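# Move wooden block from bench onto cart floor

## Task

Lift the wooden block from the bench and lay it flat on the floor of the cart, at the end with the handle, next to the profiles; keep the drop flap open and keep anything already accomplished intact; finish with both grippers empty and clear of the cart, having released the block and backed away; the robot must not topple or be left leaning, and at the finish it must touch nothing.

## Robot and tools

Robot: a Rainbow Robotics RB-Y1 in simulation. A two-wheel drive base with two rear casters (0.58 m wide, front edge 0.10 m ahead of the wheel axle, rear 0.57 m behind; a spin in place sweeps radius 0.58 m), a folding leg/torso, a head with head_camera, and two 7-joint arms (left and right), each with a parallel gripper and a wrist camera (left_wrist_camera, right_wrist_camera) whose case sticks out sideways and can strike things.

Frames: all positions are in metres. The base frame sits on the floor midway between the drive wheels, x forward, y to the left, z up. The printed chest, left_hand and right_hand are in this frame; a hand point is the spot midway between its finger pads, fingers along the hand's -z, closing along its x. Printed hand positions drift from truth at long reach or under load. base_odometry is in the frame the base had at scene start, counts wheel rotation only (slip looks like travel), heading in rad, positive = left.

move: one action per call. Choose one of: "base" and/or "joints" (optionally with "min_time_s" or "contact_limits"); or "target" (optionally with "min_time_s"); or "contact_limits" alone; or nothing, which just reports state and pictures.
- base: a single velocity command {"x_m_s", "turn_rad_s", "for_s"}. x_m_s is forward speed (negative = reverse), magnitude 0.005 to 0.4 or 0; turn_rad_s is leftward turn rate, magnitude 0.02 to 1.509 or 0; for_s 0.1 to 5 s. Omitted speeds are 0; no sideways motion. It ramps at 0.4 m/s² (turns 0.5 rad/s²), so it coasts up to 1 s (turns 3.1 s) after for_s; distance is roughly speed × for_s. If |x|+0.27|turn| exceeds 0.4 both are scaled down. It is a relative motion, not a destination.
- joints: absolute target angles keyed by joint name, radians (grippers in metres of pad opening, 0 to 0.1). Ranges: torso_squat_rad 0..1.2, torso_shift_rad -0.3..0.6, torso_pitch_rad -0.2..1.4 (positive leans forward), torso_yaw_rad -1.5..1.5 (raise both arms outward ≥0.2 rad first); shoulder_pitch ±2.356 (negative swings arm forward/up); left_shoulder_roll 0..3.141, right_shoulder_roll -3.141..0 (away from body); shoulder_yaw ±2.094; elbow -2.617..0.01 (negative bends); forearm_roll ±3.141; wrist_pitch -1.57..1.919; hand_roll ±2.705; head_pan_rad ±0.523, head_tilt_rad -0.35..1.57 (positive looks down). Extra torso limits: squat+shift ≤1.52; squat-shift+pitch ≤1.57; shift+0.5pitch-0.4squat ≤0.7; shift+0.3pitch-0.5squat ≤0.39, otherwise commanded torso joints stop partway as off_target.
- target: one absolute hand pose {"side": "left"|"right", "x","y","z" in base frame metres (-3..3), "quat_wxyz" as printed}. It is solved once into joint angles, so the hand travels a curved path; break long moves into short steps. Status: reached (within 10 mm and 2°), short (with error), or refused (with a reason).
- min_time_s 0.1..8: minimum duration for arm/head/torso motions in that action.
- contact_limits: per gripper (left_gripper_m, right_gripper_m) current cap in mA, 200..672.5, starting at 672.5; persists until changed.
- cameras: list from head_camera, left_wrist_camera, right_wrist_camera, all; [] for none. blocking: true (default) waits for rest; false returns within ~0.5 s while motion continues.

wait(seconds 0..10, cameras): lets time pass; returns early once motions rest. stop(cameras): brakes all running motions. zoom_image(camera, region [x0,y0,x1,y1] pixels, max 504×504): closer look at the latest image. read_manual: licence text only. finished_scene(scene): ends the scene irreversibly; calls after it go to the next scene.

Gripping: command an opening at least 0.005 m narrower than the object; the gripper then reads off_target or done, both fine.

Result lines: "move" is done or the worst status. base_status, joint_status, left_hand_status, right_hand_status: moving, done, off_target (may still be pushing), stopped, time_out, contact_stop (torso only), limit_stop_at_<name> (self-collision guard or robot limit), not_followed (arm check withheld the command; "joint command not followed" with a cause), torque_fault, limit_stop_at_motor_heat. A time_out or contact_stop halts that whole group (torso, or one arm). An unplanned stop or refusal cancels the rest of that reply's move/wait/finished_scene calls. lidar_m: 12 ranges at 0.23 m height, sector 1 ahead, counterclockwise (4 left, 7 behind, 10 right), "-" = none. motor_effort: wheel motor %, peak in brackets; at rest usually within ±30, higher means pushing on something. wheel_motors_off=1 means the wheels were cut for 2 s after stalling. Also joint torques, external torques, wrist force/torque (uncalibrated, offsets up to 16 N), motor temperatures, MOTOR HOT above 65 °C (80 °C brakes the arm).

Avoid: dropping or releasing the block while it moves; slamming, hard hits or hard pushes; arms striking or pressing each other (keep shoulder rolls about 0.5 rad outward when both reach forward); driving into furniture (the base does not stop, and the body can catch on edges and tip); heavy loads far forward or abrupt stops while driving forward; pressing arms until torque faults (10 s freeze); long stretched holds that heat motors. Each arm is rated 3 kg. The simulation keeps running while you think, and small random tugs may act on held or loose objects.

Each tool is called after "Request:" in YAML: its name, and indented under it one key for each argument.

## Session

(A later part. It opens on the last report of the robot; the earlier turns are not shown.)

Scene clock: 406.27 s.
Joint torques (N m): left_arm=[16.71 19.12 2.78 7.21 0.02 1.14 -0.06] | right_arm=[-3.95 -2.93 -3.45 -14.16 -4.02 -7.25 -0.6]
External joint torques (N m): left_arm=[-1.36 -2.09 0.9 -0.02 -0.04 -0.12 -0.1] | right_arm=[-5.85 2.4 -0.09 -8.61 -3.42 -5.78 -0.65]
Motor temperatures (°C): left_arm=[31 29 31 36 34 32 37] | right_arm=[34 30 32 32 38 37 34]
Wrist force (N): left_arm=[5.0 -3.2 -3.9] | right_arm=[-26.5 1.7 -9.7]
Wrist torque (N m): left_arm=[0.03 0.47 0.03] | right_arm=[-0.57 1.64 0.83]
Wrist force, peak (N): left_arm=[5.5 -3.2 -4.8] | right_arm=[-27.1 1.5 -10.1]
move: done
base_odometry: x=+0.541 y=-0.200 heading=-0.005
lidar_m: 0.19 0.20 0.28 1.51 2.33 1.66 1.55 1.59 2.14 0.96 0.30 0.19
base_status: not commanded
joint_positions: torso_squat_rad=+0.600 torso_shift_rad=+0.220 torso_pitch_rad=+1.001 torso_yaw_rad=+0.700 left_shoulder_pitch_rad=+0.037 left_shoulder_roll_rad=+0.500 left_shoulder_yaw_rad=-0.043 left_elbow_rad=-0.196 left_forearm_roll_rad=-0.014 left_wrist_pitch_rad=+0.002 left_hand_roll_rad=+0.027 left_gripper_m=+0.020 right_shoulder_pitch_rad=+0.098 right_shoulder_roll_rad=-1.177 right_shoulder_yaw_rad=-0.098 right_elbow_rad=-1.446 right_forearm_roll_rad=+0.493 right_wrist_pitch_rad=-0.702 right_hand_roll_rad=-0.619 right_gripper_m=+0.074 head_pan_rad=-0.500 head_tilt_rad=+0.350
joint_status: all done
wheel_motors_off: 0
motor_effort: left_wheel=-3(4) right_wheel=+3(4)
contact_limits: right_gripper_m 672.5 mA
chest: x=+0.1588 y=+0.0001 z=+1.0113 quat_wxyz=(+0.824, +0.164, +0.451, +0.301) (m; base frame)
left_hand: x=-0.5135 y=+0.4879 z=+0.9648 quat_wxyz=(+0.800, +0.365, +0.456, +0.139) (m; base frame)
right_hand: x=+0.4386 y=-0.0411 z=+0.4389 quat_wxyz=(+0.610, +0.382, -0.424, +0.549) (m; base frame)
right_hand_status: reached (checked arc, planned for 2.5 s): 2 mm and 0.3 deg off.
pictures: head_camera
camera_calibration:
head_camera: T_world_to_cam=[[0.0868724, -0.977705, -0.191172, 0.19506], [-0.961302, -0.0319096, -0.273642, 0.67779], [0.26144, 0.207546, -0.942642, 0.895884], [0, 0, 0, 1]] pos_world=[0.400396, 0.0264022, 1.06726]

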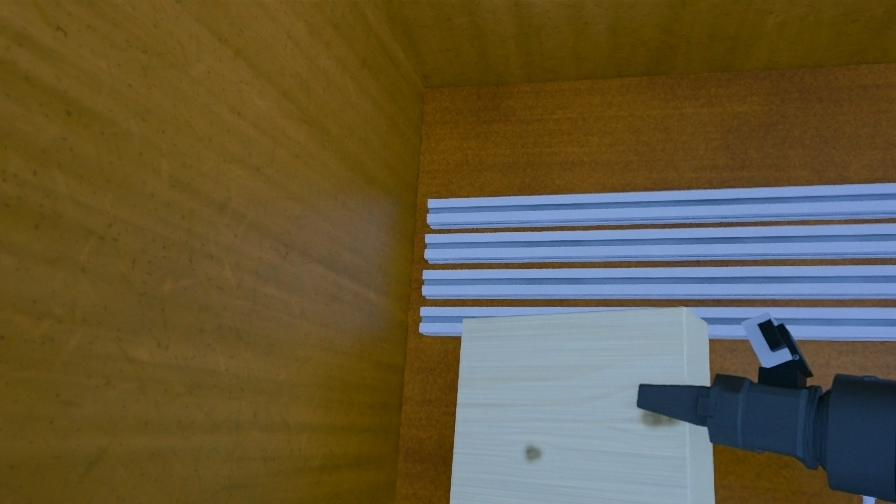

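Request:
move:
  joints: {"head_tilt_rad": 0.75, "head_pan_rad": -0.5}
  cameras: ["head_camera"]

Request:
zoom_image:
  camera: "head_camera"
  region: [300, 0, 800, 400]

Scene clock: 408.83 s.
Joint torques (N m): left_arm=[16.63 18.65 2.69 7.19 0.01 1.07 0.05] | right_arm=[-3.92 -2.65 -3.57 -14.18 -4.04 -7.26 -0.75]
External joint torques (N m): left_arm=[-1.44 -2.56 0.81 -0.04 -0.05 -0.19 0] | right_arm=[-5.82 2.68 -0.21 -8.63 -3.44 -5.79 -0.8]
Motor temperatures (°C): left_arm=[31 29 31 36 34 32 37] | right_arm=[34 30 32 33 38 37 34]
Wrist force (N): left_arm=[4.7 -3.2 -4.3] | right_arm=[-26.4 1.6 -9.9]
Wrist torque (N m): left_arm=[0.03 0.39 0.04] | right_arm=[-0.59 1.67 0.84]
Wrist force, peak (N): left_arm=[5.3 -4.2 -4.1] | right_arm=[-27.2 1.1 -9.7]
move: done
base_odometry: x=+0.541 y=-0.200 heading=-0.005
lidar_m: 0.19 0.21 0.27 1.53 2.35 1.66 1.54 1.60 2.13 0.95 0.29 0.20
base_status: not commanded
joint_positions: torso_squat_rad=+0.600 torso_shift_rad=+0.220 torso_pitch_rad=+1.001 torso_yaw_rad=+0.700 left_shoulder_pitch_rad=+0.037 left_shoulder_roll_rad=+0.500 left_shoulder_yaw_rad=-0.043 left_elbow_rad=-0.196 left_forearm_roll_rad=-0.014 left_wrist_pitch_rad=+0.002 left_hand_roll_rad=+0.027 left_gripper_m=+0.020 right_shoulder_pitch_rad=+0.098 right_shoulder_roll_rad=-1.177 right_shoulder_yaw_rad=-0.098 right_elbow_rad=-1.446 right_forearm_roll_rad=+0.493 right_wrist_pitch_rad=-0.702 right_hand_roll_rad=-0.619 right_gripper_m=+0.074 head_pan_rad=-0.500 head_tilt_rad=+0.750
joint_status: all done
wheel_motors_off: 0
motor_effort: left_wheel=-3(4) right_wheel=+2(3)
contact_limits: right_gripper_m 672.5 mA
chest: x=+0.1588 y=+0.0001 z=+1.0113 quat_wxyz=(+0.824, +0.164, +0.451, +0.301) (m; base frame)
left_hand: x=-0.5135 y=+0.4879 z=+0.9648 quat_wxyz=(+0.800, +0.365, +0.456, +0.139) (m; base frame)
right_hand: x=+0.4386 y=-0.0411 z=+0.4389 quat_wxyz=(+0.610, +0.382, -0.424, +0.549) (m; base frame)
pictures: head_camera
camera_calibration:
head_camera: T_world_to_cam=[[0.079127, -0.980182, -0.18161, 0.187135], [-0.988011, -0.101338, 0.116464, 0.256686], [-0.13256, 0.170217, -0.97645, 1.0663], [0, 0, 0, 1]] pos_world=[0.38015, 0.0279356, 1.04528]

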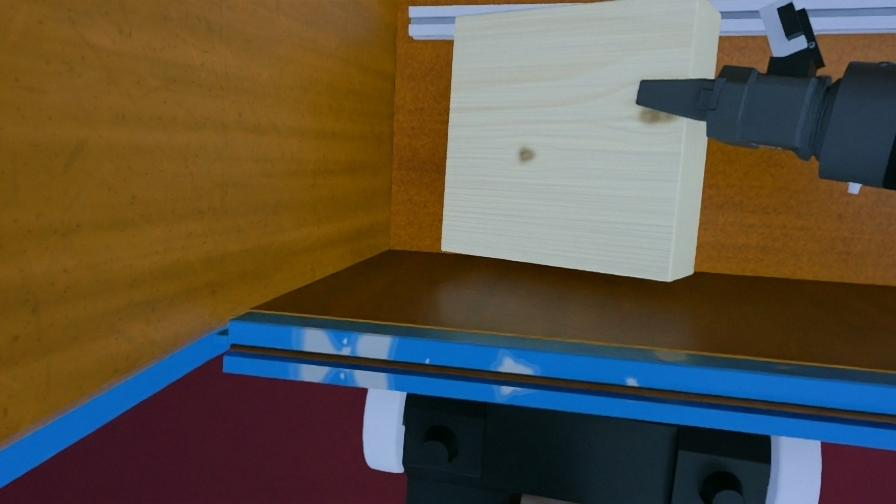

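Scaled by 1.008 from the camera's 896x504 image, which has a finer 1280x720 frame.

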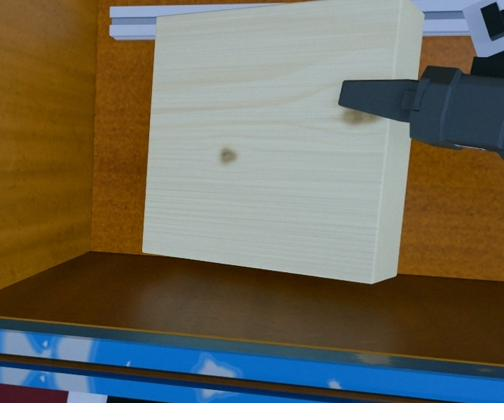

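Request:
move:
  target: {"side": "right", "x": 0.434, "y": -0.035, "z": 0.40, "quat_wxyz": [0.6087, 0.3838, -0.4262, 0.5481]}
  min_time_s: 2
  cameras: ["head_camera"]

Request:
move:
  target: {"side": "right", "x": 0.434, "y": -0.035, "z": 0.38, "quat_wxyz": [0.6087, 0.3838, -0.4262, 0.5481]}
  min_time_s: 1.5
  cameras: ["head_camera"]

Scene clock: 415.17 s.
Joint torques (N m): left_arm=[16.68 18.84 3.01 7.2 -0.18 1.12 0.09] | right_arm=[-2.12 -2.42 -1.04 -8.45 -1.99 -4.07 -1.22]
External joint torques (N m): left_arm=[-1.38 -2.37 1.13 -0.03 -0.24 -0.14 0.05] | right_arm=[-3.44 3.44 1.74 -3.53 -1.37 -2.53 -1.27]
Motor temperatures (°C): left_arm=[31 29 31 36 34 32 37] | right_arm=[34 30 32 32 37 38 34]
Wrist force (N): left_arm=[4.9 -3.3 -4.1] | right_arm=[-16.9 1.6 -0.9]
Wrist torque (N m): left_arm=[0.03 0.44 0.08] | right_arm=[-1.02 -0.11 1.27]
Wrist force, peak (N): left_arm=[5.2 -4.3 -4.6] | right_arm=[-27.0 1.3 -9.7]
move: done
base_odometry: x=+0.541 y=-0.200 heading=-0.005
lidar_m: 0.19 0.20 0.28 1.52 2.35 1.67 1.54 1.60 2.15 0.95 0.29 0.20
base_status: not commanded
joint_positions: torso_squat_rad=+0.600 torso_shift_rad=+0.220 torso_pitch_rad=+1.000 torso_yaw_rad=+0.700 left_shoulder_pitch_rad=+0.037 left_shoulder_roll_rad=+0.500 left_shoulder_yaw_rad=-0.043 left_elbow_rad=-0.196 left_forearm_roll_rad=-0.014 left_wrist_pitch_rad=+0.002 left_hand_roll_rad=+0.027 left_gripper_m=+0.020 right_shoulder_pitch_rad=-0.091 right_shoulder_roll_rad=-1.114 right_shoulder_yaw_rad=+0.009 right_elbow_rad=-1.205 right_forearm_roll_rad=+0.519 right_wrist_pitch_rad=-0.801 right_hand_roll_rad=-0.554 right_gripper_m=+0.074 head_pan_rad=-0.500 head_tilt_rad=+0.750
joint_status: all done
wheel_motors_off: 0
motor_effort: left_wheel=-3(5) right_wheel=+5(5)
contact_limits: right_gripper_m 672.5 mA
chest: x=+0.1585 y=+0.0001 z=+1.0114 quat_wxyz=(+0.824, +0.164, +0.450, +0.301) (m; base frame)
left_hand: x=-0.5138 y=+0.4879 z=+0.9645 quat_wxyz=(+0.800, +0.365, +0.456, +0.139) (m; base frame)
right_hand: x=+0.4339 y=-0.0355 z=+0.4008 quat_wxyz=(+0.611, +0.380, -0.424, +0.550) (m; base frame)
right_hand_status: reached (checked arc, planned for 2.0 s): 1 mm and 0.6 deg off.
pictures: head_camera
camera_calibration:
head_camera: T_world_to_cam=[[0.0791685, -0.980192, -0.181538, 0.187085], [-0.988102, -0.101249, 0.115769, 0.257085], [-0.131856, 0.170212, -0.976546, 1.06644], [0, 0, 0, 1]] pos_world=[0.379831, 0.0278878, 1.04562]

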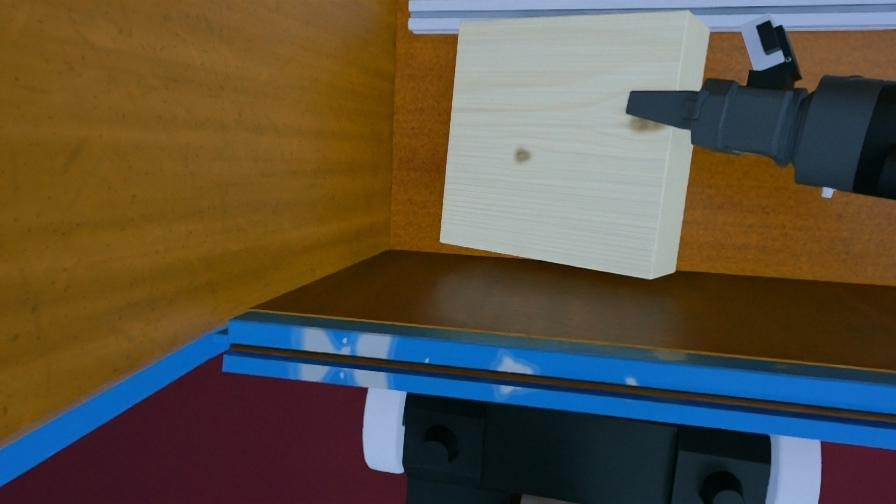

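Scene clock: 417.00 s.
Joint torques (N m): left_arm=[16.34 18.54 2.88 7.28 -0.12 1.1 -0.01] | right_arm=[2.95 -2.27 1.38 -0.42 2.06 1.51 0.07]
External joint torques (N m): left_arm=[-1.71 -2.67 1 0.05 -0.18 -0.15 -0.05] | right_arm=[2.2 3.89 3.85 3.91 2.7 3.09 0.03]
Motor temperatures (°C): left_arm=[31 29 31 36 34 32 37] | right_arm=[34 30 32 32 37 38 34]
Wrist force (N): left_arm=[4.9 -2.6 -3.7] | right_arm=[-1.1 -4.6 9.6]
Wrist torque (N m): left_arm=[-0.03 0.41 0.01] | right_arm=[-0.74 -3.48 -0.33]
Wrist force, peak (N): left_arm=[5.6 -3.6 -3.8] | right_arm=[-24.8 1.3 -7.3]
move: done
base_odometry: x=+0.541 y=-0.200 heading=-0.005
lidar_m: 0.19 0.20 0.28 1.52 2.33 1.67 1.56 1.61 2.12 0.95 0.30 0.20
base_status: not commanded
joint_positions: torso_squat_rad=+0.600 torso_shift_rad=+0.220 torso_pitch_rad=+1.000 torso_yaw_rad=+0.700 left_shoulder_pitch_rad=+0.037 left_shoulder_roll_rad=+0.500 left_shoulder_yaw_rad=-0.043 left_elbow_rad=-0.196 left_forearm_roll_rad=-0.014 left_wrist_pitch_rad=+0.002 left_hand_roll_rad=+0.027 left_gripper_m=+0.020 right_shoulder_pitch_rad=-0.214 right_shoulder_roll_rad=-1.076 right_shoulder_yaw_rad=+0.054 right_elbow_rad=-1.020 right_forearm_roll_rad=+0.535 right_wrist_pitch_rad=-0.899 right_hand_roll_rad=-0.509 right_gripper_m=+0.076 head_pan_rad=-0.500 head_tilt_rad=+0.750
joint_status: all done
wheel_motors_off: 0
motor_effort: left_wheel=-4(5) right_wheel=+7(8)
contact_limits: right_gripper_m 672.5 mA
chest: x=+0.1583 y=+0.0000 z=+1.0116 quat_wxyz=(+0.825, +0.164, +0.450, +0.301) (m; base frame)
left_hand: x=-0.5139 y=+0.4879 z=+0.9643 quat_wxyz=(+0.800, +0.365, +0.455, +0.139) (m; base frame)
right_hand: x=+0.4351 y=-0.0348 z=+0.3813 quat_wxyz=(+0.609, +0.383, -0.427, +0.548) (m; base frame)
right_hand_status: reached (checked arc, planned for 1.5 s): 2 mm and 0.2 deg off.
pictures: head_camera
camera_calibration:
head_camera: T_world_to_cam=[[0.079216, -0.980182, -0.181573, 0.187105], [-0.988181, -0.101193, 0.115145, 0.257454], [-0.131237, 0.170306, -0.976613, 1.06655], [0, 0, 0, 1]] pos_world=[0.379561, 0.0278094, 1.04594]

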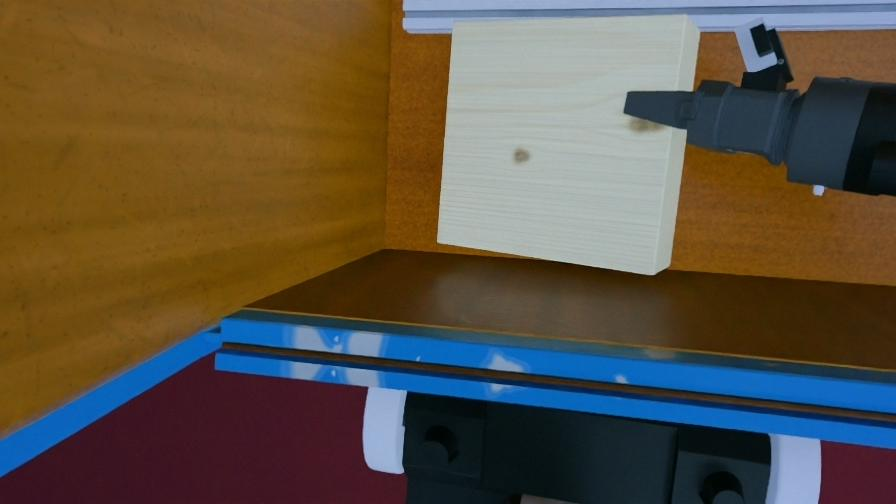

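Request:
move:
  target: {"side": "right", "x": 0.434, "y": -0.04, "z": 0.370, "quat_wxyz": [0.5693, 0.4301, -0.4777, 0.5126]}
  min_time_s: 2.5
  cameras: ["head_camera", "right_wrist_camera"]

Scene clock: 423.17 s.
Joint torques (N m): left_arm=[16.73 18.43 3.16 7.22 0.03 1.15 0.03] | right_arm=[-6.36 -3.29 -1 -4.62 -1.74 -6.54 -0.02]
External joint torques (N m): left_arm=[-1.33 -2.79 1.28 0 -0.03 -0.11 -0.02] | right_arm=[-4.93 3.04 0.05 -3.25 -1.19 -4.74 -0.07]
Motor temperatures (°C): left_arm=[31 29 31 36 34 32 37] | right_arm=[34 30 31 32 37 38 34]
Wrist force (N): left_arm=[5.7 -2.5 -3.3] | right_arm=[-22.0 1.4 -4.2]
Wrist torque (N m): left_arm=[-0.09 0.52 0.09] | right_arm=[-0.34 0.90 -0.02]
Wrist force, peak (N): left_arm=[5.5 -3.8 -4.3] | right_arm=[-22.5 0.8 -4.6]
move: short
base_odometry: x=+0.541 y=-0.200 heading=-0.005
lidar_m: 0.19 0.20 0.28 1.53 2.32 1.66 1.55 1.60 2.13 0.94 0.29 0.20
base_status: not commanded
joint_positions: torso_squat_rad=+0.600 torso_shift_rad=+0.220 torso_pitch_rad=+1.000 torso_yaw_rad=+0.700 left_shoulder_pitch_rad=+0.037 left_shoulder_roll_rad=+0.500 left_shoulder_yaw_rad=-0.043 left_elbow_rad=-0.196 left_forearm_roll_rad=-0.014 left_wrist_pitch_rad=+0.002 left_hand_roll_rad=+0.027 left_gripper_m=+0.020 right_shoulder_pitch_rad=-0.635 right_shoulder_roll_rad=-0.971 right_shoulder_yaw_rad=+0.143 right_elbow_rad=-0.266 right_forearm_roll_rad=+0.575 right_wrist_pitch_rad=-1.400 right_hand_roll_rad=-0.293 right_gripper_m=+0.074 head_pan_rad=-0.500 head_tilt_rad=+0.750
joint_status: all done
wheel_motors_off: 0
motor_effort: left_wheel=-3(6) right_wheel=+4(8)
contact_limits: right_gripper_m 672.5 mA
chest: x=+0.1586 y=+0.0000 z=+1.0114 quat_wxyz=(+0.824, +0.164, +0.451, +0.301) (m; base frame)
left_hand: x=-0.5137 y=+0.4879 z=+0.9646 quat_wxyz=(+0.800, +0.365, +0.456, +0.139) (m; base frame)
right_hand: x=+0.4334 y=-0.0408 z=+0.3695 quat_wxyz=(+0.581, +0.417, -0.467, +0.519) (m; base frame)
right_hand_status: short (checked arc, as near as the solve gets, planned for 2.5 s): 1 mm and 2.5 deg off. The place is met; only the turn is off.
pictures: head_camera, right_wrist_camera
camera_calibration:
head_camera: T_world_to_cam=[[0.0791681, -0.980161, -0.181705, 0.187192], [-0.988075, -0.101303, 0.115955, 0.256978], [-0.132062, 0.170358, -0.976493, 1.06637], [0, 0, 0, 1]] pos_world=[0.379921, 0.0278461, 1.04552]
right_wrist_camera: T_world_to_cam=[[0.00772062, -0.191866, -0.981391, 0.350182], [-0.912615, -0.402517, 0.0715142, 0.37974], [-0.408748, 0.895079, -0.178207, 0.351649], [0, 0, 0, 1]] pos_world=[0.487588, -0.0947142, 0.379175]

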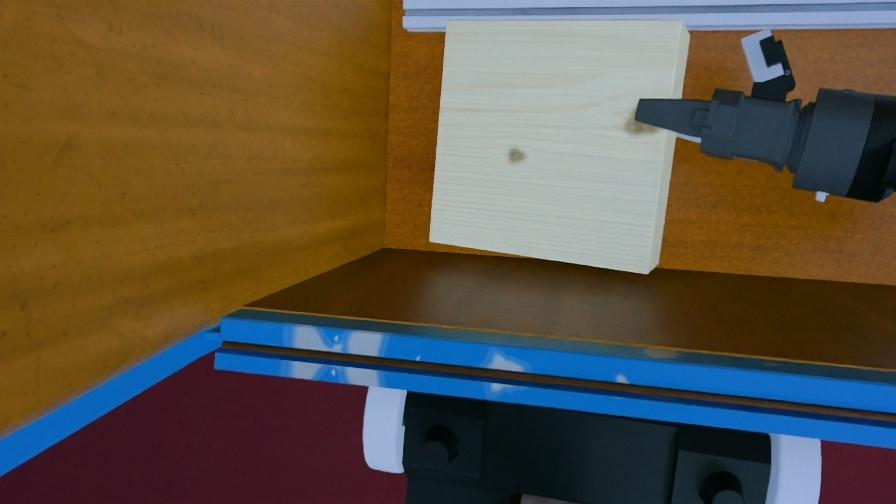

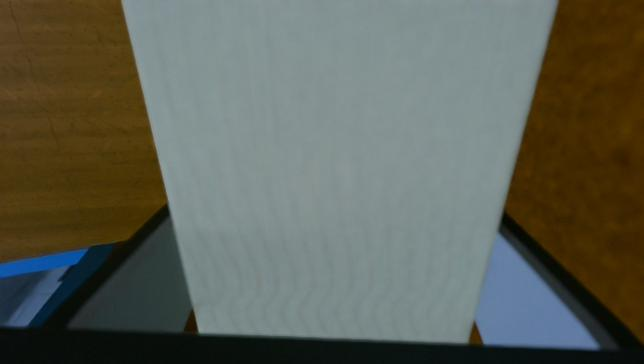

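Request:
move:
  target: {"side": "right", "x": 0.427, "y": -0.041, "z": 0.367, "quat_wxyz": [0.581, 0.417, -0.467, 0.519]}
  min_time_s: 1.5
  cameras: ["head_camera"]

Request:
move:
  joints: {"right_gripper_m": 0.084}
  cameras: ["head_camera", "right_wrist_camera"]

Scene clock: 432.37 s.
Joint torques (N m): left_arm=[16.67 18.48 2.75 7.09 -0.01 1.01 0.05] | right_arm=[2.8 -1.92 -0.32 -2.07 2.12 -1.84 1.75]
External joint torques (N m): left_arm=[-1.39 -2.74 0.87 -0.14 -0.07 -0.24 0.01] | right_arm=[4.02 4.22 0.69 -0.74 2.65 -0.03 1.7]
Motor temperatures (°C): left_arm=[31 29 31 36 34 32 37] | right_arm=[34 30 31 32 37 38 34]
Wrist force (N): left_arm=[4.9 -2.6 -3.7] | right_arm=[-9.5 -6.3 1.6]
Wrist torque (N m): left_arm=[-0.03 0.41 0.02] | right_arm=[-1.17 -1.70 -1.64]
Wrist force, peak (N): left_arm=[5.1 -4.1 -4.2] | right_arm=[-22.7 1.3 -4.9]
move: done
base_odometry: x=+0.541 y=-0.200 heading=-0.005
lidar_m: 0.18 0.20 0.28 1.52 2.33 1.67 1.55 1.59 2.11 0.95 0.28 0.20
base_status: not commanded
joint_positions: torso_squat_rad=+0.600 torso_shift_rad=+0.220 torso_pitch_rad=+1.000 torso_yaw_rad=+0.700 left_shoulder_pitch_rad=+0.037 left_shoulder_roll_rad=+0.500 left_shoulder_yaw_rad=-0.043 left_elbow_rad=-0.196 left_forearm_roll_rad=-0.014 left_wrist_pitch_rad=+0.002 left_hand_roll_rad=+0.027 left_gripper_m=+0.020 right_shoulder_pitch_rad=-0.625 right_shoulder_roll_rad=-0.964 right_shoulder_yaw_rad=+0.140 right_elbow_rad=-0.267 right_forearm_roll_rad=+0.572 right_wrist_pitch_rad=-1.396 right_hand_roll_rad=-0.281 right_gripper_m=+0.074 head_pan_rad=-0.500 head_tilt_rad=+0.750
joint_status: all done
wheel_motors_off: 0
motor_effort: left_wheel=-3(4) right_wheel=+5(6)
contact_limits: right_gripper_m 672.5 mA
chest: x=+0.1586 y=+0.0000 z=+1.0114 quat_wxyz=(+0.824, +0.164, +0.450, +0.301) (m; base frame)
left_hand: x=-0.5137 y=+0.4879 z=+0.9646 quat_wxyz=(+0.800, +0.365, +0.456, +0.139) (m; base frame)
right_hand: x=+0.4281 y=-0.0412 z=+0.3675 quat_wxyz=(+0.583, +0.415, -0.467, +0.520) (m; base frame)
right_hand_status: reached (checked arc, planned for 1.5 s): 1 mm and 0.3 deg off.
pictures: head_camera
camera_calibration:
head_camera: T_world_to_cam=[[0.0791828, -0.980162, -0.181691, 0.187181], [-0.988087, -0.101299, 0.115855, 0.257064], [-0.131962, 0.170353, -0.976507, 1.06639], [0, 0, 0, 1]] pos_world=[0.379904, 0.0278454, 1.04557]

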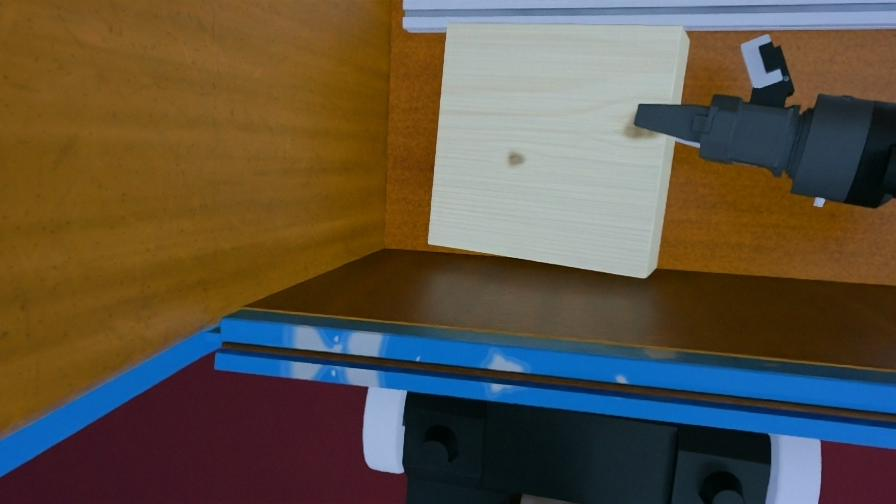

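Scene clock: 432.93 s.
Joint torques (N m): left_arm=[16.68 18.73 3.07 7.28 -0.05 1.12 0.13] | right_arm=[-0.07 -3.74 -0.43 -2.32 -0.74 -3.74 0.22]
External joint torques (N m): left_arm=[-1.38 -2.49 1.19 0.05 -0.11 -0.13 0.09] | right_arm=[1.14 2.38 0.58 -1 -0.21 -1.93 0.17]
Motor temperatures (°C): left_arm=[31 29 31 36 34 32 37] | right_arm=[34 30 31 32 37 38 34]
Wrist force (N): left_arm=[5.2 -3.3 -4.2] | right_arm=[-15.3 1.0 -4.5]
Wrist torque (N m): left_arm=[0.06 0.46 0.07] | right_arm=[-0.35 -0.37 0.01]
Wrist force, peak (N): left_arm=[5.5 -3.4 -4.1] | right_arm=[-17.3 0.5 -5.2]
move: done
base_odometry: x=+0.541 y=-0.200 heading=-0.005
lidar_m: 0.19 0.19 0.28 1.51 2.34 1.68 1.55 1.61 2.13 0.95 0.29 0.21
base_status: not commanded
joint_positions: torso_squat_rad=+0.600 torso_shift_rad=+0.220 torso_pitch_rad=+1.000 torso_yaw_rad=+0.700 left_shoulder_pitch_rad=+0.037 left_shoulder_roll_rad=+0.500 left_shoulder_yaw_rad=-0.043 left_elbow_rad=-0.196 left_forearm_roll_rad=-0.014 left_wrist_pitch_rad=+0.002 left_hand_roll_rad=+0.027 left_gripper_m=+0.020 right_shoulder_pitch_rad=-0.624 right_shoulder_roll_rad=-0.963 right_shoulder_yaw_rad=+0.140 right_elbow_rad=-0.267 right_forearm_roll_rad=+0.573 right_wrist_pitch_rad=-1.395 right_hand_roll_rad=-0.280 right_gripper_m=+0.084 head_pan_rad=-0.500 head_tilt_rad=+0.750
joint_status: all done
wheel_motors_off: 0
motor_effort: left_wheel=-3(4) right_wheel=+4(5)
contact_limits: right_gripper_m 672.5 mA
chest: x=+0.1586 y=+0.0000 z=+1.0114 quat_wxyz=(+0.824, +0.164, +0.450, +0.301) (m; base frame)
left_hand: x=-0.5137 y=+0.4879 z=+0.9646 quat_wxyz=(+0.800, +0.365, +0.456, +0.139) (m; base frame)
right_hand: x=+0.4274 y=-0.0412 z=+0.3672 quat_wxyz=(+0.583, +0.415, -0.466, +0.520) (m; base frame)
pictures: head_camera, right_wrist_camera
camera_calibration:
head_camera: T_world_to_cam=[[0.0791852, -0.980161, -0.181696, 0.187186], [-0.988084, -0.101306, 0.115878, 0.257046], [-0.131986, 0.170355, -0.976503, 1.06639], [0, 0, 0, 1]] pos_world=[0.379908, 0.0278479, 1.04556]
right_wrist_camera: T_world_to_cam=[[0.00742307, -0.196881, -0.980399, 0.347433], [-0.913003, -0.401246, 0.0736644, 0.373675], [-0.407884, 0.894561, -0.182732, 0.350458], [0, 0, 0, 1]] pos_world=[0.481534, -0.0951676, 0.377137]

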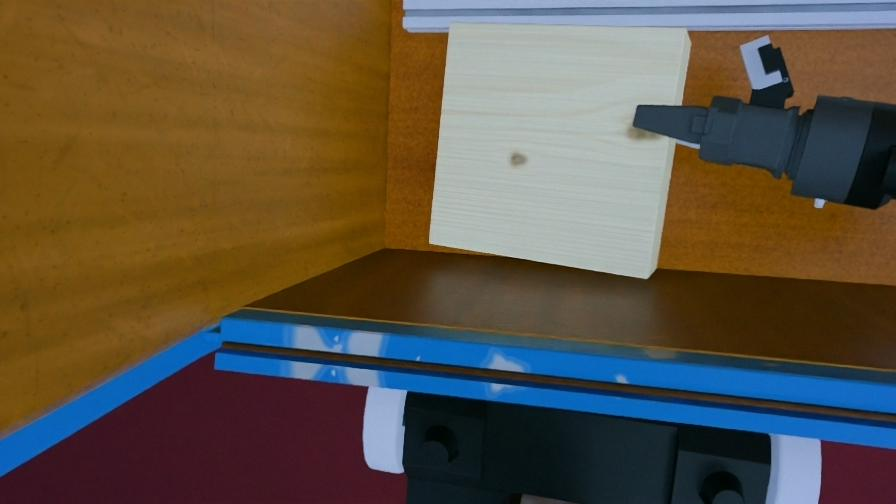

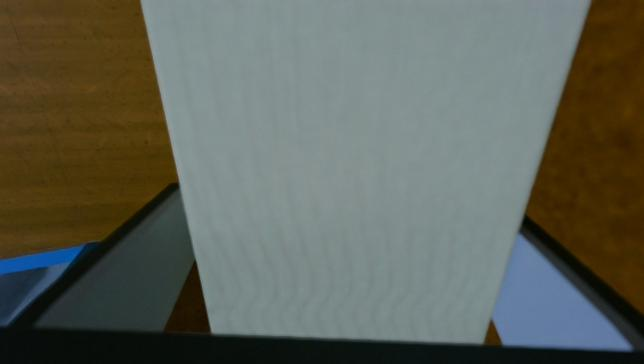

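Request:
move:
  joints: {"right_gripper_m": 0.1}
  cameras: []

Request:
move:
  joints: {"torso_squat_rad": 0.625}
  min_time_s: 1.5
  cameras: ["head_camera", "right_wrist_camera"]

Scene clock: 435.13 s.
Joint torques (N m): left_arm=[16.88 18.98 2.73 7.23 0 1.04 0.05] | right_arm=[0.22 -5.46 -0.78 -2.4 -0.94 -3.92 0.18]
External joint torques (N m): left_arm=[-1.18 -2.23 0.85 0 -0.06 -0.22 0.01] | right_arm=[1.42 0.66 0.23 -1.08 -0.41 -2.11 0.13]
Motor temperatures (°C): left_arm=[31 29 31 36 34 32 37] | right_arm=[34 30 31 32 37 38 34]
Wrist force (N): left_arm=[4.3 -3.2 -3.9] | right_arm=[-15.6 1.8 -6.7]
Wrist torque (N m): left_arm=[0.01 0.33 0.01] | right_arm=[-0.37 -0.53 -0.03]
Wrist force, peak (N): left_arm=[5.4 -3.7 -3.9] | right_arm=[-17.1 2.3 -7.0]
move: done
base_odometry: x=+0.541 y=-0.200 heading=-0.005
lidar_m: 0.18 0.20 0.28 1.52 2.34 1.66 1.54 1.60 2.13 0.95 0.29 0.20
base_status: not commanded
joint_positions: torso_squat_rad=+0.600 torso_shift_rad=+0.220 torso_pitch_rad=+1.000 torso_yaw_rad=+0.700 left_shoulder_pitch_rad=+0.037 left_shoulder_roll_rad=+0.500 left_shoulder_yaw_rad=-0.043 left_elbow_rad=-0.196 left_forearm_roll_rad=-0.014 left_wrist_pitch_rad=+0.002 left_hand_roll_rad=+0.027 left_gripper_m=+0.020 right_shoulder_pitch_rad=-0.624 right_shoulder_roll_rad=-0.963 right_shoulder_yaw_rad=+0.140 right_elbow_rad=-0.267 right_forearm_roll_rad=+0.573 right_wrist_pitch_rad=-1.395 right_hand_roll_rad=-0.280 right_gripper_m=+0.099 head_pan_rad=-0.500 head_tilt_rad=+0.750
joint_status: all done
wheel_motors_off: 0
motor_effort: left_wheel=-3(4) right_wheel=+4(5)
contact_limits: right_gripper_m 672.5 mA
chest: x=+0.1586 y=+0.0000 z=+1.0114 quat_wxyz=(+0.824, +0.164, +0.450, +0.301) (m; base frame)
left_hand: x=-0.5137 y=+0.4878 z=+0.9646 quat_wxyz=(+0.800, +0.365, +0.456, +0.139) (m; base frame)
right_hand: x=+0.4272 y=-0.0411 z=+0.3672 quat_wxyz=(+0.583, +0.415, -0.466, +0.520) (m; base frame)
pictures: none
No camera images: "cameras" was empty.

Scene clock: 436.93 s.
Joint torques (N m): left_arm=[16.93 18.72 2.91 7.24 -0.12 1.09 0.07] | right_arm=[-1.8 -4.94 -0.24 -3.34 -0.8 -4.42 0.19]
External joint torques (N m): left_arm=[-1.13 -2.49 1.03 0.01 -0.18 -0.16 0.02] | right_arm=[-0.6 1.18 0.77 -2.03 -0.28 -2.61 0.14]
Motor temperatures (°C): left_arm=[31 29 31 36 34 32 37] | right_arm=[34 30 31 32 36 38 34]
Wrist force (N): left_arm=[4.7 -3.1 -3.8] | right_arm=[-16.8 0.2 1.1]
Wrist torque (N m): left_arm=[0.05 0.36 0.02] | right_arm=[-0.32 -0.14 0.06]
Wrist force, peak (N): left_arm=[5.5 -2.8 -4.9] | right_arm=[-16.4 1.4 -5.8]
move: done
base_odometry: x=+0.541 y=-0.200 heading=-0.005
lidar_m: 0.19 0.20 0.28 1.52 2.33 1.66 1.54 1.60 2.14 0.95 0.29 0.20
base_status: not commanded
joint_positions: torso_squat_rad=+0.625 torso_shift_rad=+0.220 torso_pitch_rad=+1.000 torso_yaw_rad=+0.700 left_shoulder_pitch_rad=+0.037 left_shoulder_roll_rad=+0.500 left_shoulder_yaw_rad=-0.043 left_elbow_rad=-0.196 left_forearm_roll_rad=-0.014 left_wrist_pitch_rad=+0.002 left_hand_roll_rad=+0.027 left_gripper_m=+0.020 right_shoulder_pitch_rad=-0.623 right_shoulder_roll_rad=-0.963 right_shoulder_yaw_rad=+0.140 right_elbow_rad=-0.266 right_forearm_roll_rad=+0.573 right_wrist_pitch_rad=-1.395 right_hand_roll_rad=-0.280 right_gripper_m=+0.099 head_pan_rad=-0.500 head_tilt_rad=+0.750
joint_status: all done
wheel_motors_off: 0
motor_effort: left_wheel=-3(4) right_wheel=+4(6)
contact_limits: right_gripper_m 672.5 mA
chest: x=+0.1564 y=+0.0000 z=+1.0016 quat_wxyz=(+0.824, +0.164, +0.450, +0.301) (m; base frame)
left_hand: x=-0.5159 y=+0.4879 z=+0.9548 quat_wxyz=(+0.800, +0.365, +0.456, +0.139) (m; base frame)
right_hand: x=+0.4248 y=-0.0414 z=+0.3572 quat_wxyz=(+0.583, +0.415, -0.466, +0.520) (m; base frame)
pictures: head_camera, right_wrist_camera
camera_calibration:
head_camera: T_world_to_cam=[[0.0791762, -0.980168, -0.181666, 0.185554], [-0.988091, -0.101286, 0.115836, 0.25603], [-0.131939, 0.170331, -0.976514, 1.05654], [0, 0, 0, 1]] pos_world=[0.377689, 0.0278441, 1.03578]
right_wrist_camera: T_world_to_cam=[[0.00678412, -0.197347, -0.98031, 0.337906], [-0.912931, -0.401264, 0.0744611, 0.371699], [-0.408058, 0.89445, -0.182887, 0.347846], [0, 0, 0, 1]] pos_world=[0.478984, -0.0952969, 0.367192]

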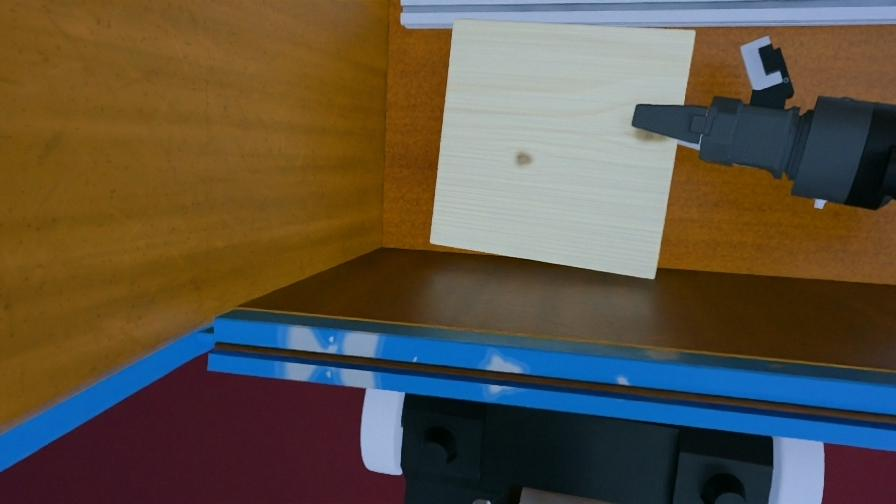

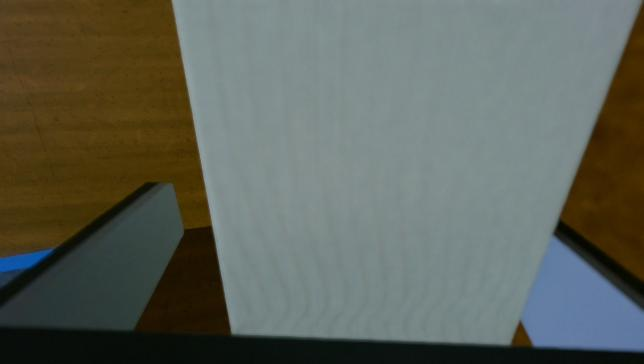

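Request:
move:
  joints: {"torso_squat_rad": 0.65}
  min_time_s: 1.5
  cameras: ["head_camera"]

Scene clock: 439.60 s.
Joint torques (N m): left_arm=[16.78 18.69 2.98 7.18 -0.04 1.05 -0.02] | right_arm=[-1.82 -4.68 -0.69 -3.31 -0.83 -4.41 0.1]
External joint torques (N m): left_arm=[-1.29 -2.52 1.1 -0.04 -0.1 -0.21 -0.07] | right_arm=[-0.63 1.44 0.32 -2 -0.3 -2.61 0.05]
Motor temperatures (°C): left_arm=[31 29 31 36 34 32 37] | right_arm=[34 30 31 31 36 38 34]
Wrist force (N): left_arm=[4.8 -2.9 -3.8] | right_arm=[-17.2 0.4 1.2]
Wrist torque (N m): left_arm=[0.00 0.38 0.04] | right_arm=[-0.36 -0.23 0.05]
Wrist force, peak (N): left_arm=[5.6 -4.0 -3.9] | right_arm=[-17.5 0.5 1.0]
move: done
base_odometry: x=+0.541 y=-0.200 heading=-0.005
lidar_m: 0.19 0.20 0.29 1.52 2.33 1.67 1.55 1.59 2.14 0.95 0.29 0.20
base_status: not commanded
joint_positions: torso_squat_rad=+0.650 torso_shift_rad=+0.220 torso_pitch_rad=+1.000 torso_yaw_rad=+0.700 left_shoulder_pitch_rad=+0.037 left_shoulder_roll_rad=+0.500 left_shoulder_yaw_rad=-0.043 left_elbow_rad=-0.196 left_forearm_roll_rad=-0.014 left_wrist_pitch_rad=+0.002 left_hand_roll_rad=+0.027 left_gripper_m=+0.020 right_shoulder_pitch_rad=-0.623 right_shoulder_roll_rad=-0.963 right_shoulder_yaw_rad=+0.140 right_elbow_rad=-0.266 right_forearm_roll_rad=+0.573 right_wrist_pitch_rad=-1.395 right_hand_roll_rad=-0.280 right_gripper_m=+0.099 head_pan_rad=-0.500 head_tilt_rad=+0.750
joint_status: all done
wheel_motors_off: 0
motor_effort: left_wheel=-4(5) right_wheel=+5(6)
contact_limits: right_gripper_m 672.5 mA
chest: x=+0.1541 y=+0.0000 z=+0.9915 quat_wxyz=(+0.824, +0.164, +0.450, +0.301) (m; base frame)
left_hand: x=-0.5182 y=+0.4879 z=+0.9446 quat_wxyz=(+0.800, +0.365, +0.456, +0.139) (m; base frame)
right_hand: x=+0.4225 y=-0.0414 z=+0.3470 quat_wxyz=(+0.583, +0.415, -0.466, +0.520) (m; base frame)
pictures: head_camera
camera_calibration:
head_camera: T_world_to_cam=[[0.0791711, -0.980169, -0.181663, 0.183884], [-0.98809, -0.101282, 0.115849, 0.254953], [-0.131951, 0.170327, -0.976513, 1.04632], [0, 0, 0, 1]] pos_world=[0.37542, 0.0278428, 1.02561]

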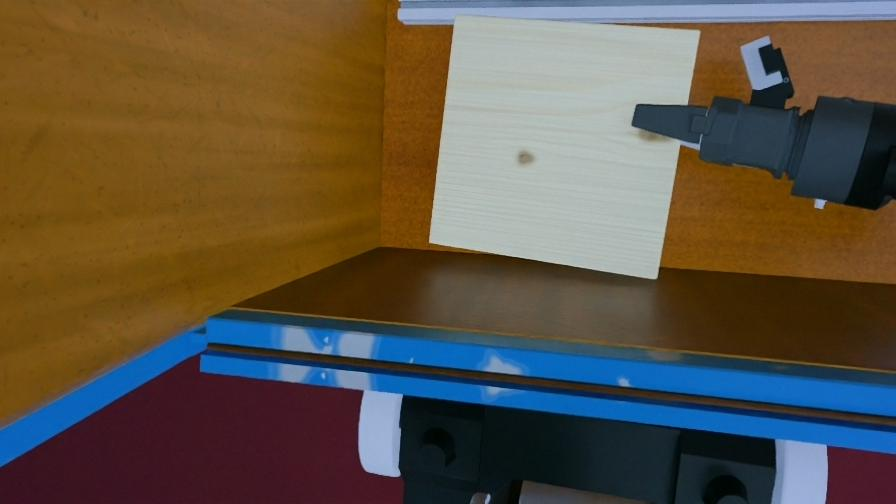

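Request:
move:
  joints: {"torso_squat_rad": 0.67}
  min_time_s: 1.5
  cameras: ["head_camera", "right_wrist_camera"]

Scene clock: 444.03 s.
Joint torques (N m): left_arm=[16.54 18.6 3 7.21 -0.02 1 0.09] | right_arm=[-2.28 -3.76 -0.62 1.23 0.7 4.99 0.02]
External joint torques (N m): left_arm=[-1.5 -2.62 1.12 -0.02 -0.08 -0.25 0.05] | right_arm=[-1.05 2.4 0.4 2.56 1.23 6.8 -0.03]
Motor temperatures (°C): left_arm=[31 29 31 36 34 32 37] | right_arm=[34 30 31 31 36 38 34]
Wrist force (N): left_arm=[4.1 -3.4 -3.7] | right_arm=[24.4 2.7 19.6]
Wrist torque (N m): left_arm=[0.06 0.33 0.04] | right_arm=[-0.24 -0.33 -0.13]
Wrist force, peak (N): left_arm=[5.9 -3.3 -3.9] | right_arm=[25.3 2.6 20.2]
move: done
base_odometry: x=+0.541 y=-0.200 heading=-0.005
lidar_m: 0.18 0.21 0.29 1.52 2.34 1.67 1.54 1.59 2.14 0.95 0.28 0.19
base_status: not commanded
joint_positions: torso_squat_rad=+0.670 torso_shift_rad=+0.219 torso_pitch_rad=+0.999 torso_yaw_rad=+0.700 left_shoulder_pitch_rad=+0.037 left_shoulder_roll_rad=+0.500 left_shoulder_yaw_rad=-0.043 left_elbow_rad=-0.196 left_forearm_roll_rad=-0.014 left_wrist_pitch_rad=+0.002 left_hand_roll_rad=+0.027 left_gripper_m=+0.020 right_shoulder_pitch_rad=-0.623 right_shoulder_roll_rad=-0.963 right_shoulder_yaw_rad=+0.140 right_elbow_rad=-0.268 right_forearm_roll_rad=+0.573 right_wrist_pitch_rad=-1.397 right_hand_roll_rad=-0.280 right_gripper_m=+0.099 head_pan_rad=-0.500 head_tilt_rad=+0.750
joint_status: all done
wheel_motors_off: 0
motor_effort: left_wheel=-5(6) right_wheel=+4(6)
contact_limits: right_gripper_m 672.5 mA
chest: x=+0.1516 y=+0.0000 z=+0.9835 quat_wxyz=(+0.825, +0.164, +0.450, +0.301) (m; base frame)
left_hand: x=-0.5205 y=+0.4879 z=+0.9355 quat_wxyz=(+0.800, +0.365, +0.455, +0.139) (m; base frame)
right_hand: x=+0.4213 y=-0.0413 z=+0.3403 quat_wxyz=(+0.582, +0.416, -0.467, +0.520) (m; base frame)
pictures: head_camera, right_wrist_camera
camera_calibration:
head_camera: T_world_to_cam=[[0.0793291, -0.980214, -0.181347, 0.1823], [-0.988281, -0.101134, 0.114334, 0.254939], [-0.130412, 0.170151, -0.97675, 1.03823], [0, 0, 0, 1]] pos_world=[0.372887, 0.0278209, 1.018]
right_wrist_camera: T_world_to_cam=[[0.00947714, -0.194617, -0.980834, 0.320492], [-0.912938, -0.401889, 0.0709215, 0.370979], [-0.407988, 0.894768, -0.181482, 0.342736], [0, 0, 0, 1]] pos_world=[0.475476, -0.0952036, 0.350239]

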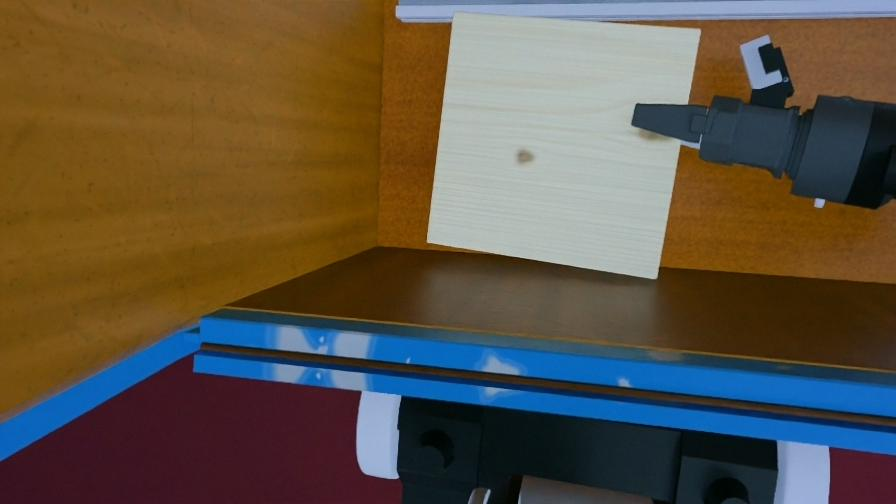

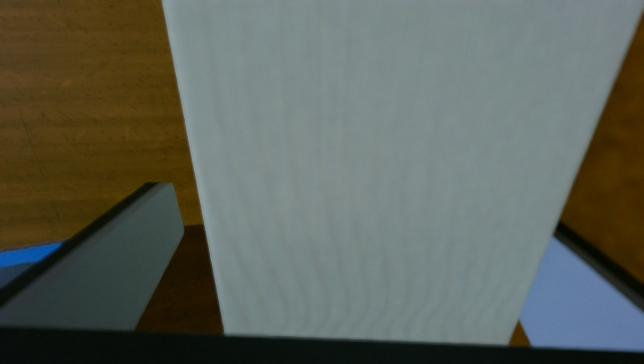

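Request:
move:
  joints: {"torso_squat_rad": 0.655}
  min_time_s: 1
  cameras: []

Request:
move:
  target: {"side": "right", "x": 0.424, "y": -0.046, "z": 0.350, "quat_wxyz": [0.6268, 0.3596, -0.3994, 0.5644]}
  min_time_s: 2
  cameras: ["head_camera", "right_wrist_camera"]

Scene clock: 449.50 s.
Joint torques (N m): left_arm=[16.72 18.8 2.72 7.15 -0.02 1.11 0] | right_arm=[-1.38 -5.98 -1.06 -1.4 -1.13 -3.49 0.08]
External joint torques (N m): left_arm=[-1.34 -2.41 0.84 -0.08 -0.08 -0.15 -0.05] | right_arm=[-0.19 0.13 -0.05 -0.08 -0.61 -1.68 0.03]
Motor temperatures (°C): left_arm=[31 29 31 36 34 32 37] | right_arm=[34 30 31 31 36 38 34]
Wrist force (N): left_arm=[5.2 -3.7 -3.4] | right_arm=[-15.5 4.0 -6.9]
Wrist torque (N m): left_arm=[0.07 0.44 0.06] | right_arm=[-0.43 -0.54 -0.12]
Wrist force, peak (N): left_arm=[5.5 -3.9 -4.3] | right_arm=[25.3 3.5 19.6]
move: done
base_odometry: x=+0.541 y=-0.200 heading=-0.005
lidar_m: 0.19 0.19 0.28 1.53 2.33 1.67 1.55 1.60 2.12 0.95 0.31 0.20
base_status: not commanded
joint_positions: torso_squat_rad=+0.655 torso_shift_rad=+0.220 torso_pitch_rad=+1.001 torso_yaw_rad=+0.700 left_shoulder_pitch_rad=+0.037 left_shoulder_roll_rad=+0.500 left_shoulder_yaw_rad=-0.043 left_elbow_rad=-0.196 left_forearm_roll_rad=-0.014 left_wrist_pitch_rad=+0.002 left_hand_roll_rad=+0.027 left_gripper_m=+0.020 right_shoulder_pitch_rad=-0.623 right_shoulder_roll_rad=-0.963 right_shoulder_yaw_rad=+0.140 right_elbow_rad=-0.267 right_forearm_roll_rad=+0.573 right_wrist_pitch_rad=-1.395 right_hand_roll_rad=-0.280 right_gripper_m=+0.099 head_pan_rad=-0.500 head_tilt_rad=+0.750
joint_status: all done
wheel_motors_off: 0
motor_effort: left_wheel=-4(6) right_wheel=+3(6)
contact_limits: right_gripper_m 672.5 mA
chest: x=+0.1537 y=+0.0000 z=+0.9893 quat_wxyz=(+0.824, +0.164, +0.451, +0.301) (m; base frame)
left_hand: x=-0.5186 y=+0.4878 z=+0.9426 quat_wxyz=(+0.800, +0.365, +0.456, +0.139) (m; base frame)
right_hand: x=+0.4219 y=-0.0410 z=+0.3449 quat_wxyz=(+0.583, +0.416, -0.466, +0.520) (m; base frame)
pictures: none
No camera images: "cameras" was empty.

Scene clock: 459.87 s.
Joint torques (N m): left_arm=[16.73 18.81 2.92 7.12 0.06 1.18 0.13] | right_arm=[8.93 -10.36 -1.04 13 2.63 15.72 0.2]
External joint torques (N m): left_arm=[-1.29 -2.41 1.04 -0.09 0 -0.07 0.09] | right_arm=[9.78 -3.86 0.13 14.47 3.18 17.5 0.16]
External joint torques when the fault began: right_arm=[24.42 -14.1 -0.23 24.86 5.21 24.5 -0.42]
Motor temperatures (°C): left_arm=[31 29 31 36 34 32 37] | right_arm=[34 30 31 31 36 41 34]
Wrist force (N): left_arm=[4.8 -3.0 -4.4] | right_arm=[66.3 10.5 23.9]
Wrist torque (N m): left_arm=[-0.02 0.39 0.08] | right_arm=[-0.19 -1.03 -0.34]
Wrist force, peak (N): left_arm=[5.9 -4.2 -4.0] | right_arm=[87.9 9.4 5.3]
move: torque_fault
TORQUE FAULT: right_wrist_pitch_rad reached its load limit. The robot stopped for 10 seconds, dropped its targets and accepts commands again. The stop added 9.6 s to the call.
base_odometry: x=+0.541 y=-0.200 heading=-0.005
lidar_m: 0.18 0.20 0.29 1.52 2.35 1.65 1.55 1.60 2.14 0.95 0.29 0.20
base_status: not commanded
joint_positions: torso_squat_rad=+0.655 torso_shift_rad=+0.219 torso_pitch_rad=+0.998 torso_yaw_rad=+0.700 left_shoulder_pitch_rad=+0.037 left_shoulder_roll_rad=+0.500 left_shoulder_yaw_rad=-0.043 left_elbow_rad=-0.196 left_forearm_roll_rad=-0.014 left_wrist_pitch_rad=+0.002 left_hand_roll_rad=+0.027 left_gripper_m=+0.020 right_shoulder_pitch_rad=-0.581 right_shoulder_roll_rad=-0.979 right_shoulder_yaw_rad=+0.127 right_elbow_rad=-0.324 right_forearm_roll_rad=+0.567 right_wrist_pitch_rad=-1.332 right_hand_roll_rad=-0.317 right_gripper_m=+0.098 head_pan_rad=-0.500 head_tilt_rad=+0.750
joint_status: right_shoulder_pitch_rad torque_fault (moved +0.042 of +0.478); right_shoulder_roll_rad torque_fault (moved -0.016 of -0.140); right_shoulder_yaw_rad torque_fault (moved -0.013 of -0.089); right_elbow_rad torque_fault (moved -0.057 of -0.835); right_forearm_roll_rad torque_fault (moved -0.006 of -0.029); right_wrist_pitch_rad torque_fault (moved +0.063 of +0.603); right_hand_roll_rad torque_fault (moved -0.036 of -0.257)
wheel_motors_off: 0
on_its_own: right_shoulder_pitch_rad is held at -0.579, not at your -0.146, since a torque_fault; right_shoulder_roll_rad is held at -0.980, not at your -1.102, since a torque_fault; right_shoulder_yaw_rad is held at +0.127, not at your +0.051, since a torque_fault; right_elbow_rad is held at -0.320, not at your -1.102, since a torque_fault; right_forearm_roll_rad is held at +0.568, not at your +0.544, since a torque_fault; right_wrist_pitch_rad is held at -1.328, not at your -0.792, since a torque_fault; right_hand_roll_rad is held at -0.317, not at your -0.538, since a torque_fault
motor_effort: left_wheel=-4(5) right_wheel=+8(15)
contact_limits: right_gripper_m 672.5 mA
chest: x=+0.1525 y=+0.0001 z=+0.9901 quat_wxyz=(+0.825, +0.164, +0.449, +0.301) (m; base frame)
left_hand: x=-0.5196 y=+0.4879 z=+0.9414 quat_wxyz=(+0.801, +0.364, +0.455, +0.140) (m; base frame)
right_hand: x=+0.4257 y=-0.0508 z=+0.3377 quat_wxyz=(+0.600, +0.403, -0.451, +0.523) (m; base frame)
right_hand_status: short (checked arc, planned for 2.0 s): torque_fault, 13 mm and 9.6 deg off.
pictures: head_camera, right_wrist_camera
camera_calibration:
head_camera: T_world_to_cam=[[0.0796941, -0.980191, -0.181314, 0.183387], [-0.988395, -0.1013, 0.113194, 0.256239], [-0.129319, 0.170189, -0.976889, 1.04476], [0, 0, 0, 1]] pos_world=[0.373758, 0.0279047, 1.02486]
right_wrist_camera: T_world_to_cam=[[-0.0128168, -0.242322, -0.970111, 0.319496], [-0.916573, -0.384932, 0.108261, 0.361145], [-0.399661, 0.890566, -0.217173, 0.360922], [0, 0, 0, 1]] pos_world=[0.479358, -0.104987, 0.349231]

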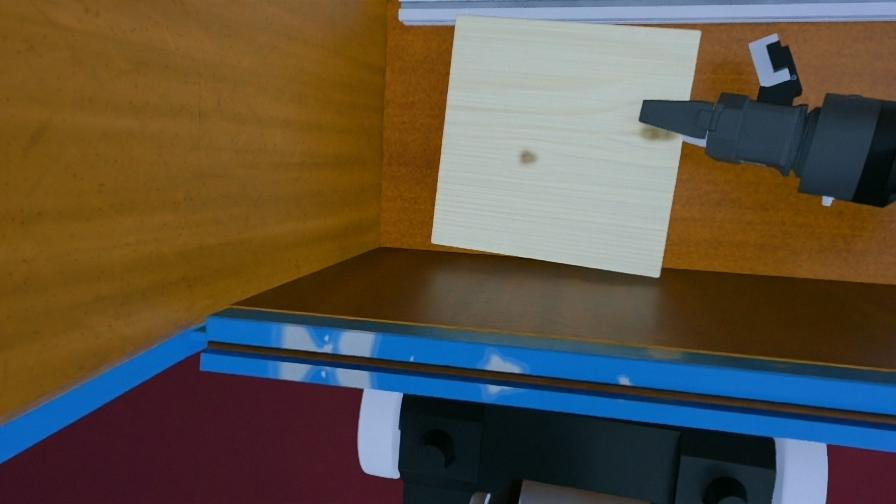

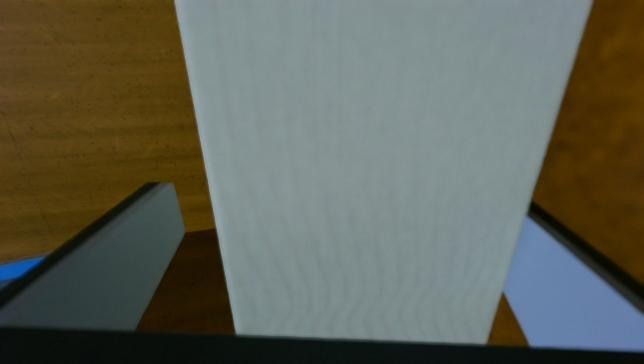

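Request:
move:
  joints: {"torso_squat_rad": 0.632}
  min_time_s: 1
  cameras: ["head_camera", "right_wrist_camera"]

Scene clock: 462.03 s.
Joint torques (N m): left_arm=[16.52 18.68 2.84 7.06 0 1.07 0.03] | right_arm=[0.69 -9.15 -0.96 -1.16 -0.84 -3.6 0.05]
External joint torques (N m): left_arm=[-1.54 -2.53 0.96 -0.17 -0.06 -0.18 -0.01] | right_arm=[1.41 -2.7 0.18 0.25 -0.3 -1.82 0]
Motor temperatures (°C): left_arm=[31 29 31 36 34 32 37] | right_arm=[34 30 31 31 36 41 34]
Wrist force (N): left_arm=[4.7 -2.7 -3.5] | right_arm=[-14.9 2.3 -5.7]
Wrist torque (N m): left_arm=[0.00 0.40 0.04] | right_arm=[-0.47 -0.37 -0.02]
Wrist force, peak (N): left_arm=[5.9 -3.4 -4.0] | right_arm=[66.4 10.3 23.8]
move: done
base_odometry: x=+0.541 y=-0.200 heading=-0.005
lidar_m: 0.19 0.21 0.29 1.50 2.32 1.67 1.54 1.59 2.14 0.94 0.28 0.20
base_status: not commanded
joint_positions: torso_squat_rad=+0.632 torso_shift_rad=+0.220 torso_pitch_rad=+1.001 torso_yaw_rad=+0.700 left_shoulder_pitch_rad=+0.037 left_shoulder_roll_rad=+0.500 left_shoulder_yaw_rad=-0.043 left_elbow_rad=-0.196 left_forearm_roll_rad=-0.014 left_wrist_pitch_rad=+0.002 left_hand_roll_rad=+0.027 left_gripper_m=+0.020 right_shoulder_pitch_rad=-0.579 right_shoulder_roll_rad=-0.979 right_shoulder_yaw_rad=+0.127 right_elbow_rad=-0.320 right_forearm_roll_rad=+0.568 right_wrist_pitch_rad=-1.327 right_hand_roll_rad=-0.317 right_gripper_m=+0.099 head_pan_rad=-0.500 head_tilt_rad=+0.750
joint_status: all done
wheel_motors_off: 0
on_its_own: right_shoulder_pitch_rad is held at -0.579, not at your -0.146, since a torque_fault; right_shoulder_roll_rad is held at -0.980, not at your -1.102, since a torque_fault; right_shoulder_yaw_rad is held at +0.127, not at your +0.051, since a torque_fault; right_elbow_rad is held at -0.320, not at your -1.102, since a torque_fault; right_forearm_roll_rad is held at +0.568, not at your +0.544, since a torque_fault; right_wrist_pitch_rad is held at -1.328, not at your -0.792, since a torque_fault; right_hand_roll_rad is held at -0.317, not at your -0.538, since a torque_fault
motor_effort: left_wheel=-2(4) right_wheel=+6(8)
contact_limits: right_gripper_m 672.5 mA
chest: x=+0.1558 y=+0.0001 z=+0.9987 quat_wxyz=(+0.824, +0.164, +0.451, +0.301) (m; base frame)
left_hand: x=-0.5166 y=+0.4878 z=+0.9520 quat_wxyz=(+0.800, +0.365, +0.456, +0.139) (m; base frame)
right_hand: x=+0.4259 y=-0.0527 z=+0.3434 quat_wxyz=(+0.603, +0.402, -0.447, +0.524) (m; base frame)
pictures: head_camera, right_wrist_camera
camera_calibration:
head_camera: T_world_to_cam=[[0.0792786, -0.980148, -0.181725, 0.185162], [-0.988048, -0.101437, 0.116064, 0.255587], [-0.132194, 0.170352, -0.976476, 1.05362], [0, 0, 0, 1]] pos_world=[0.377136, 0.0279254, 1.03282]
right_wrist_camera: T_world_to_cam=[[-0.0192975, -0.251053, -0.967781, 0.326063], [-0.9161, -0.383287, 0.117696, 0.356596], [-0.400486, 0.888855, -0.222593, 0.366043], [0, 0, 0, 1]] pos_world=[0.479565, -0.106821, 0.355066]

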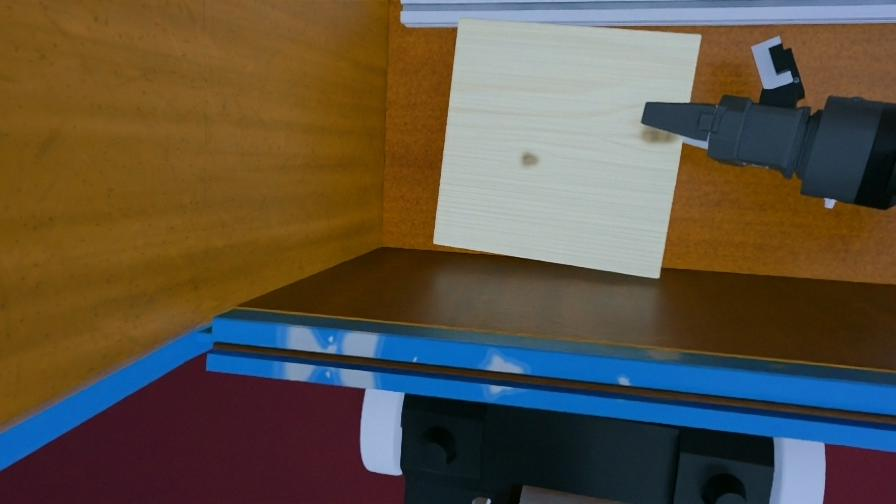

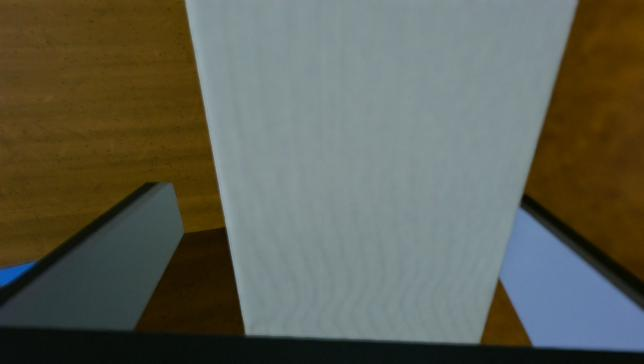

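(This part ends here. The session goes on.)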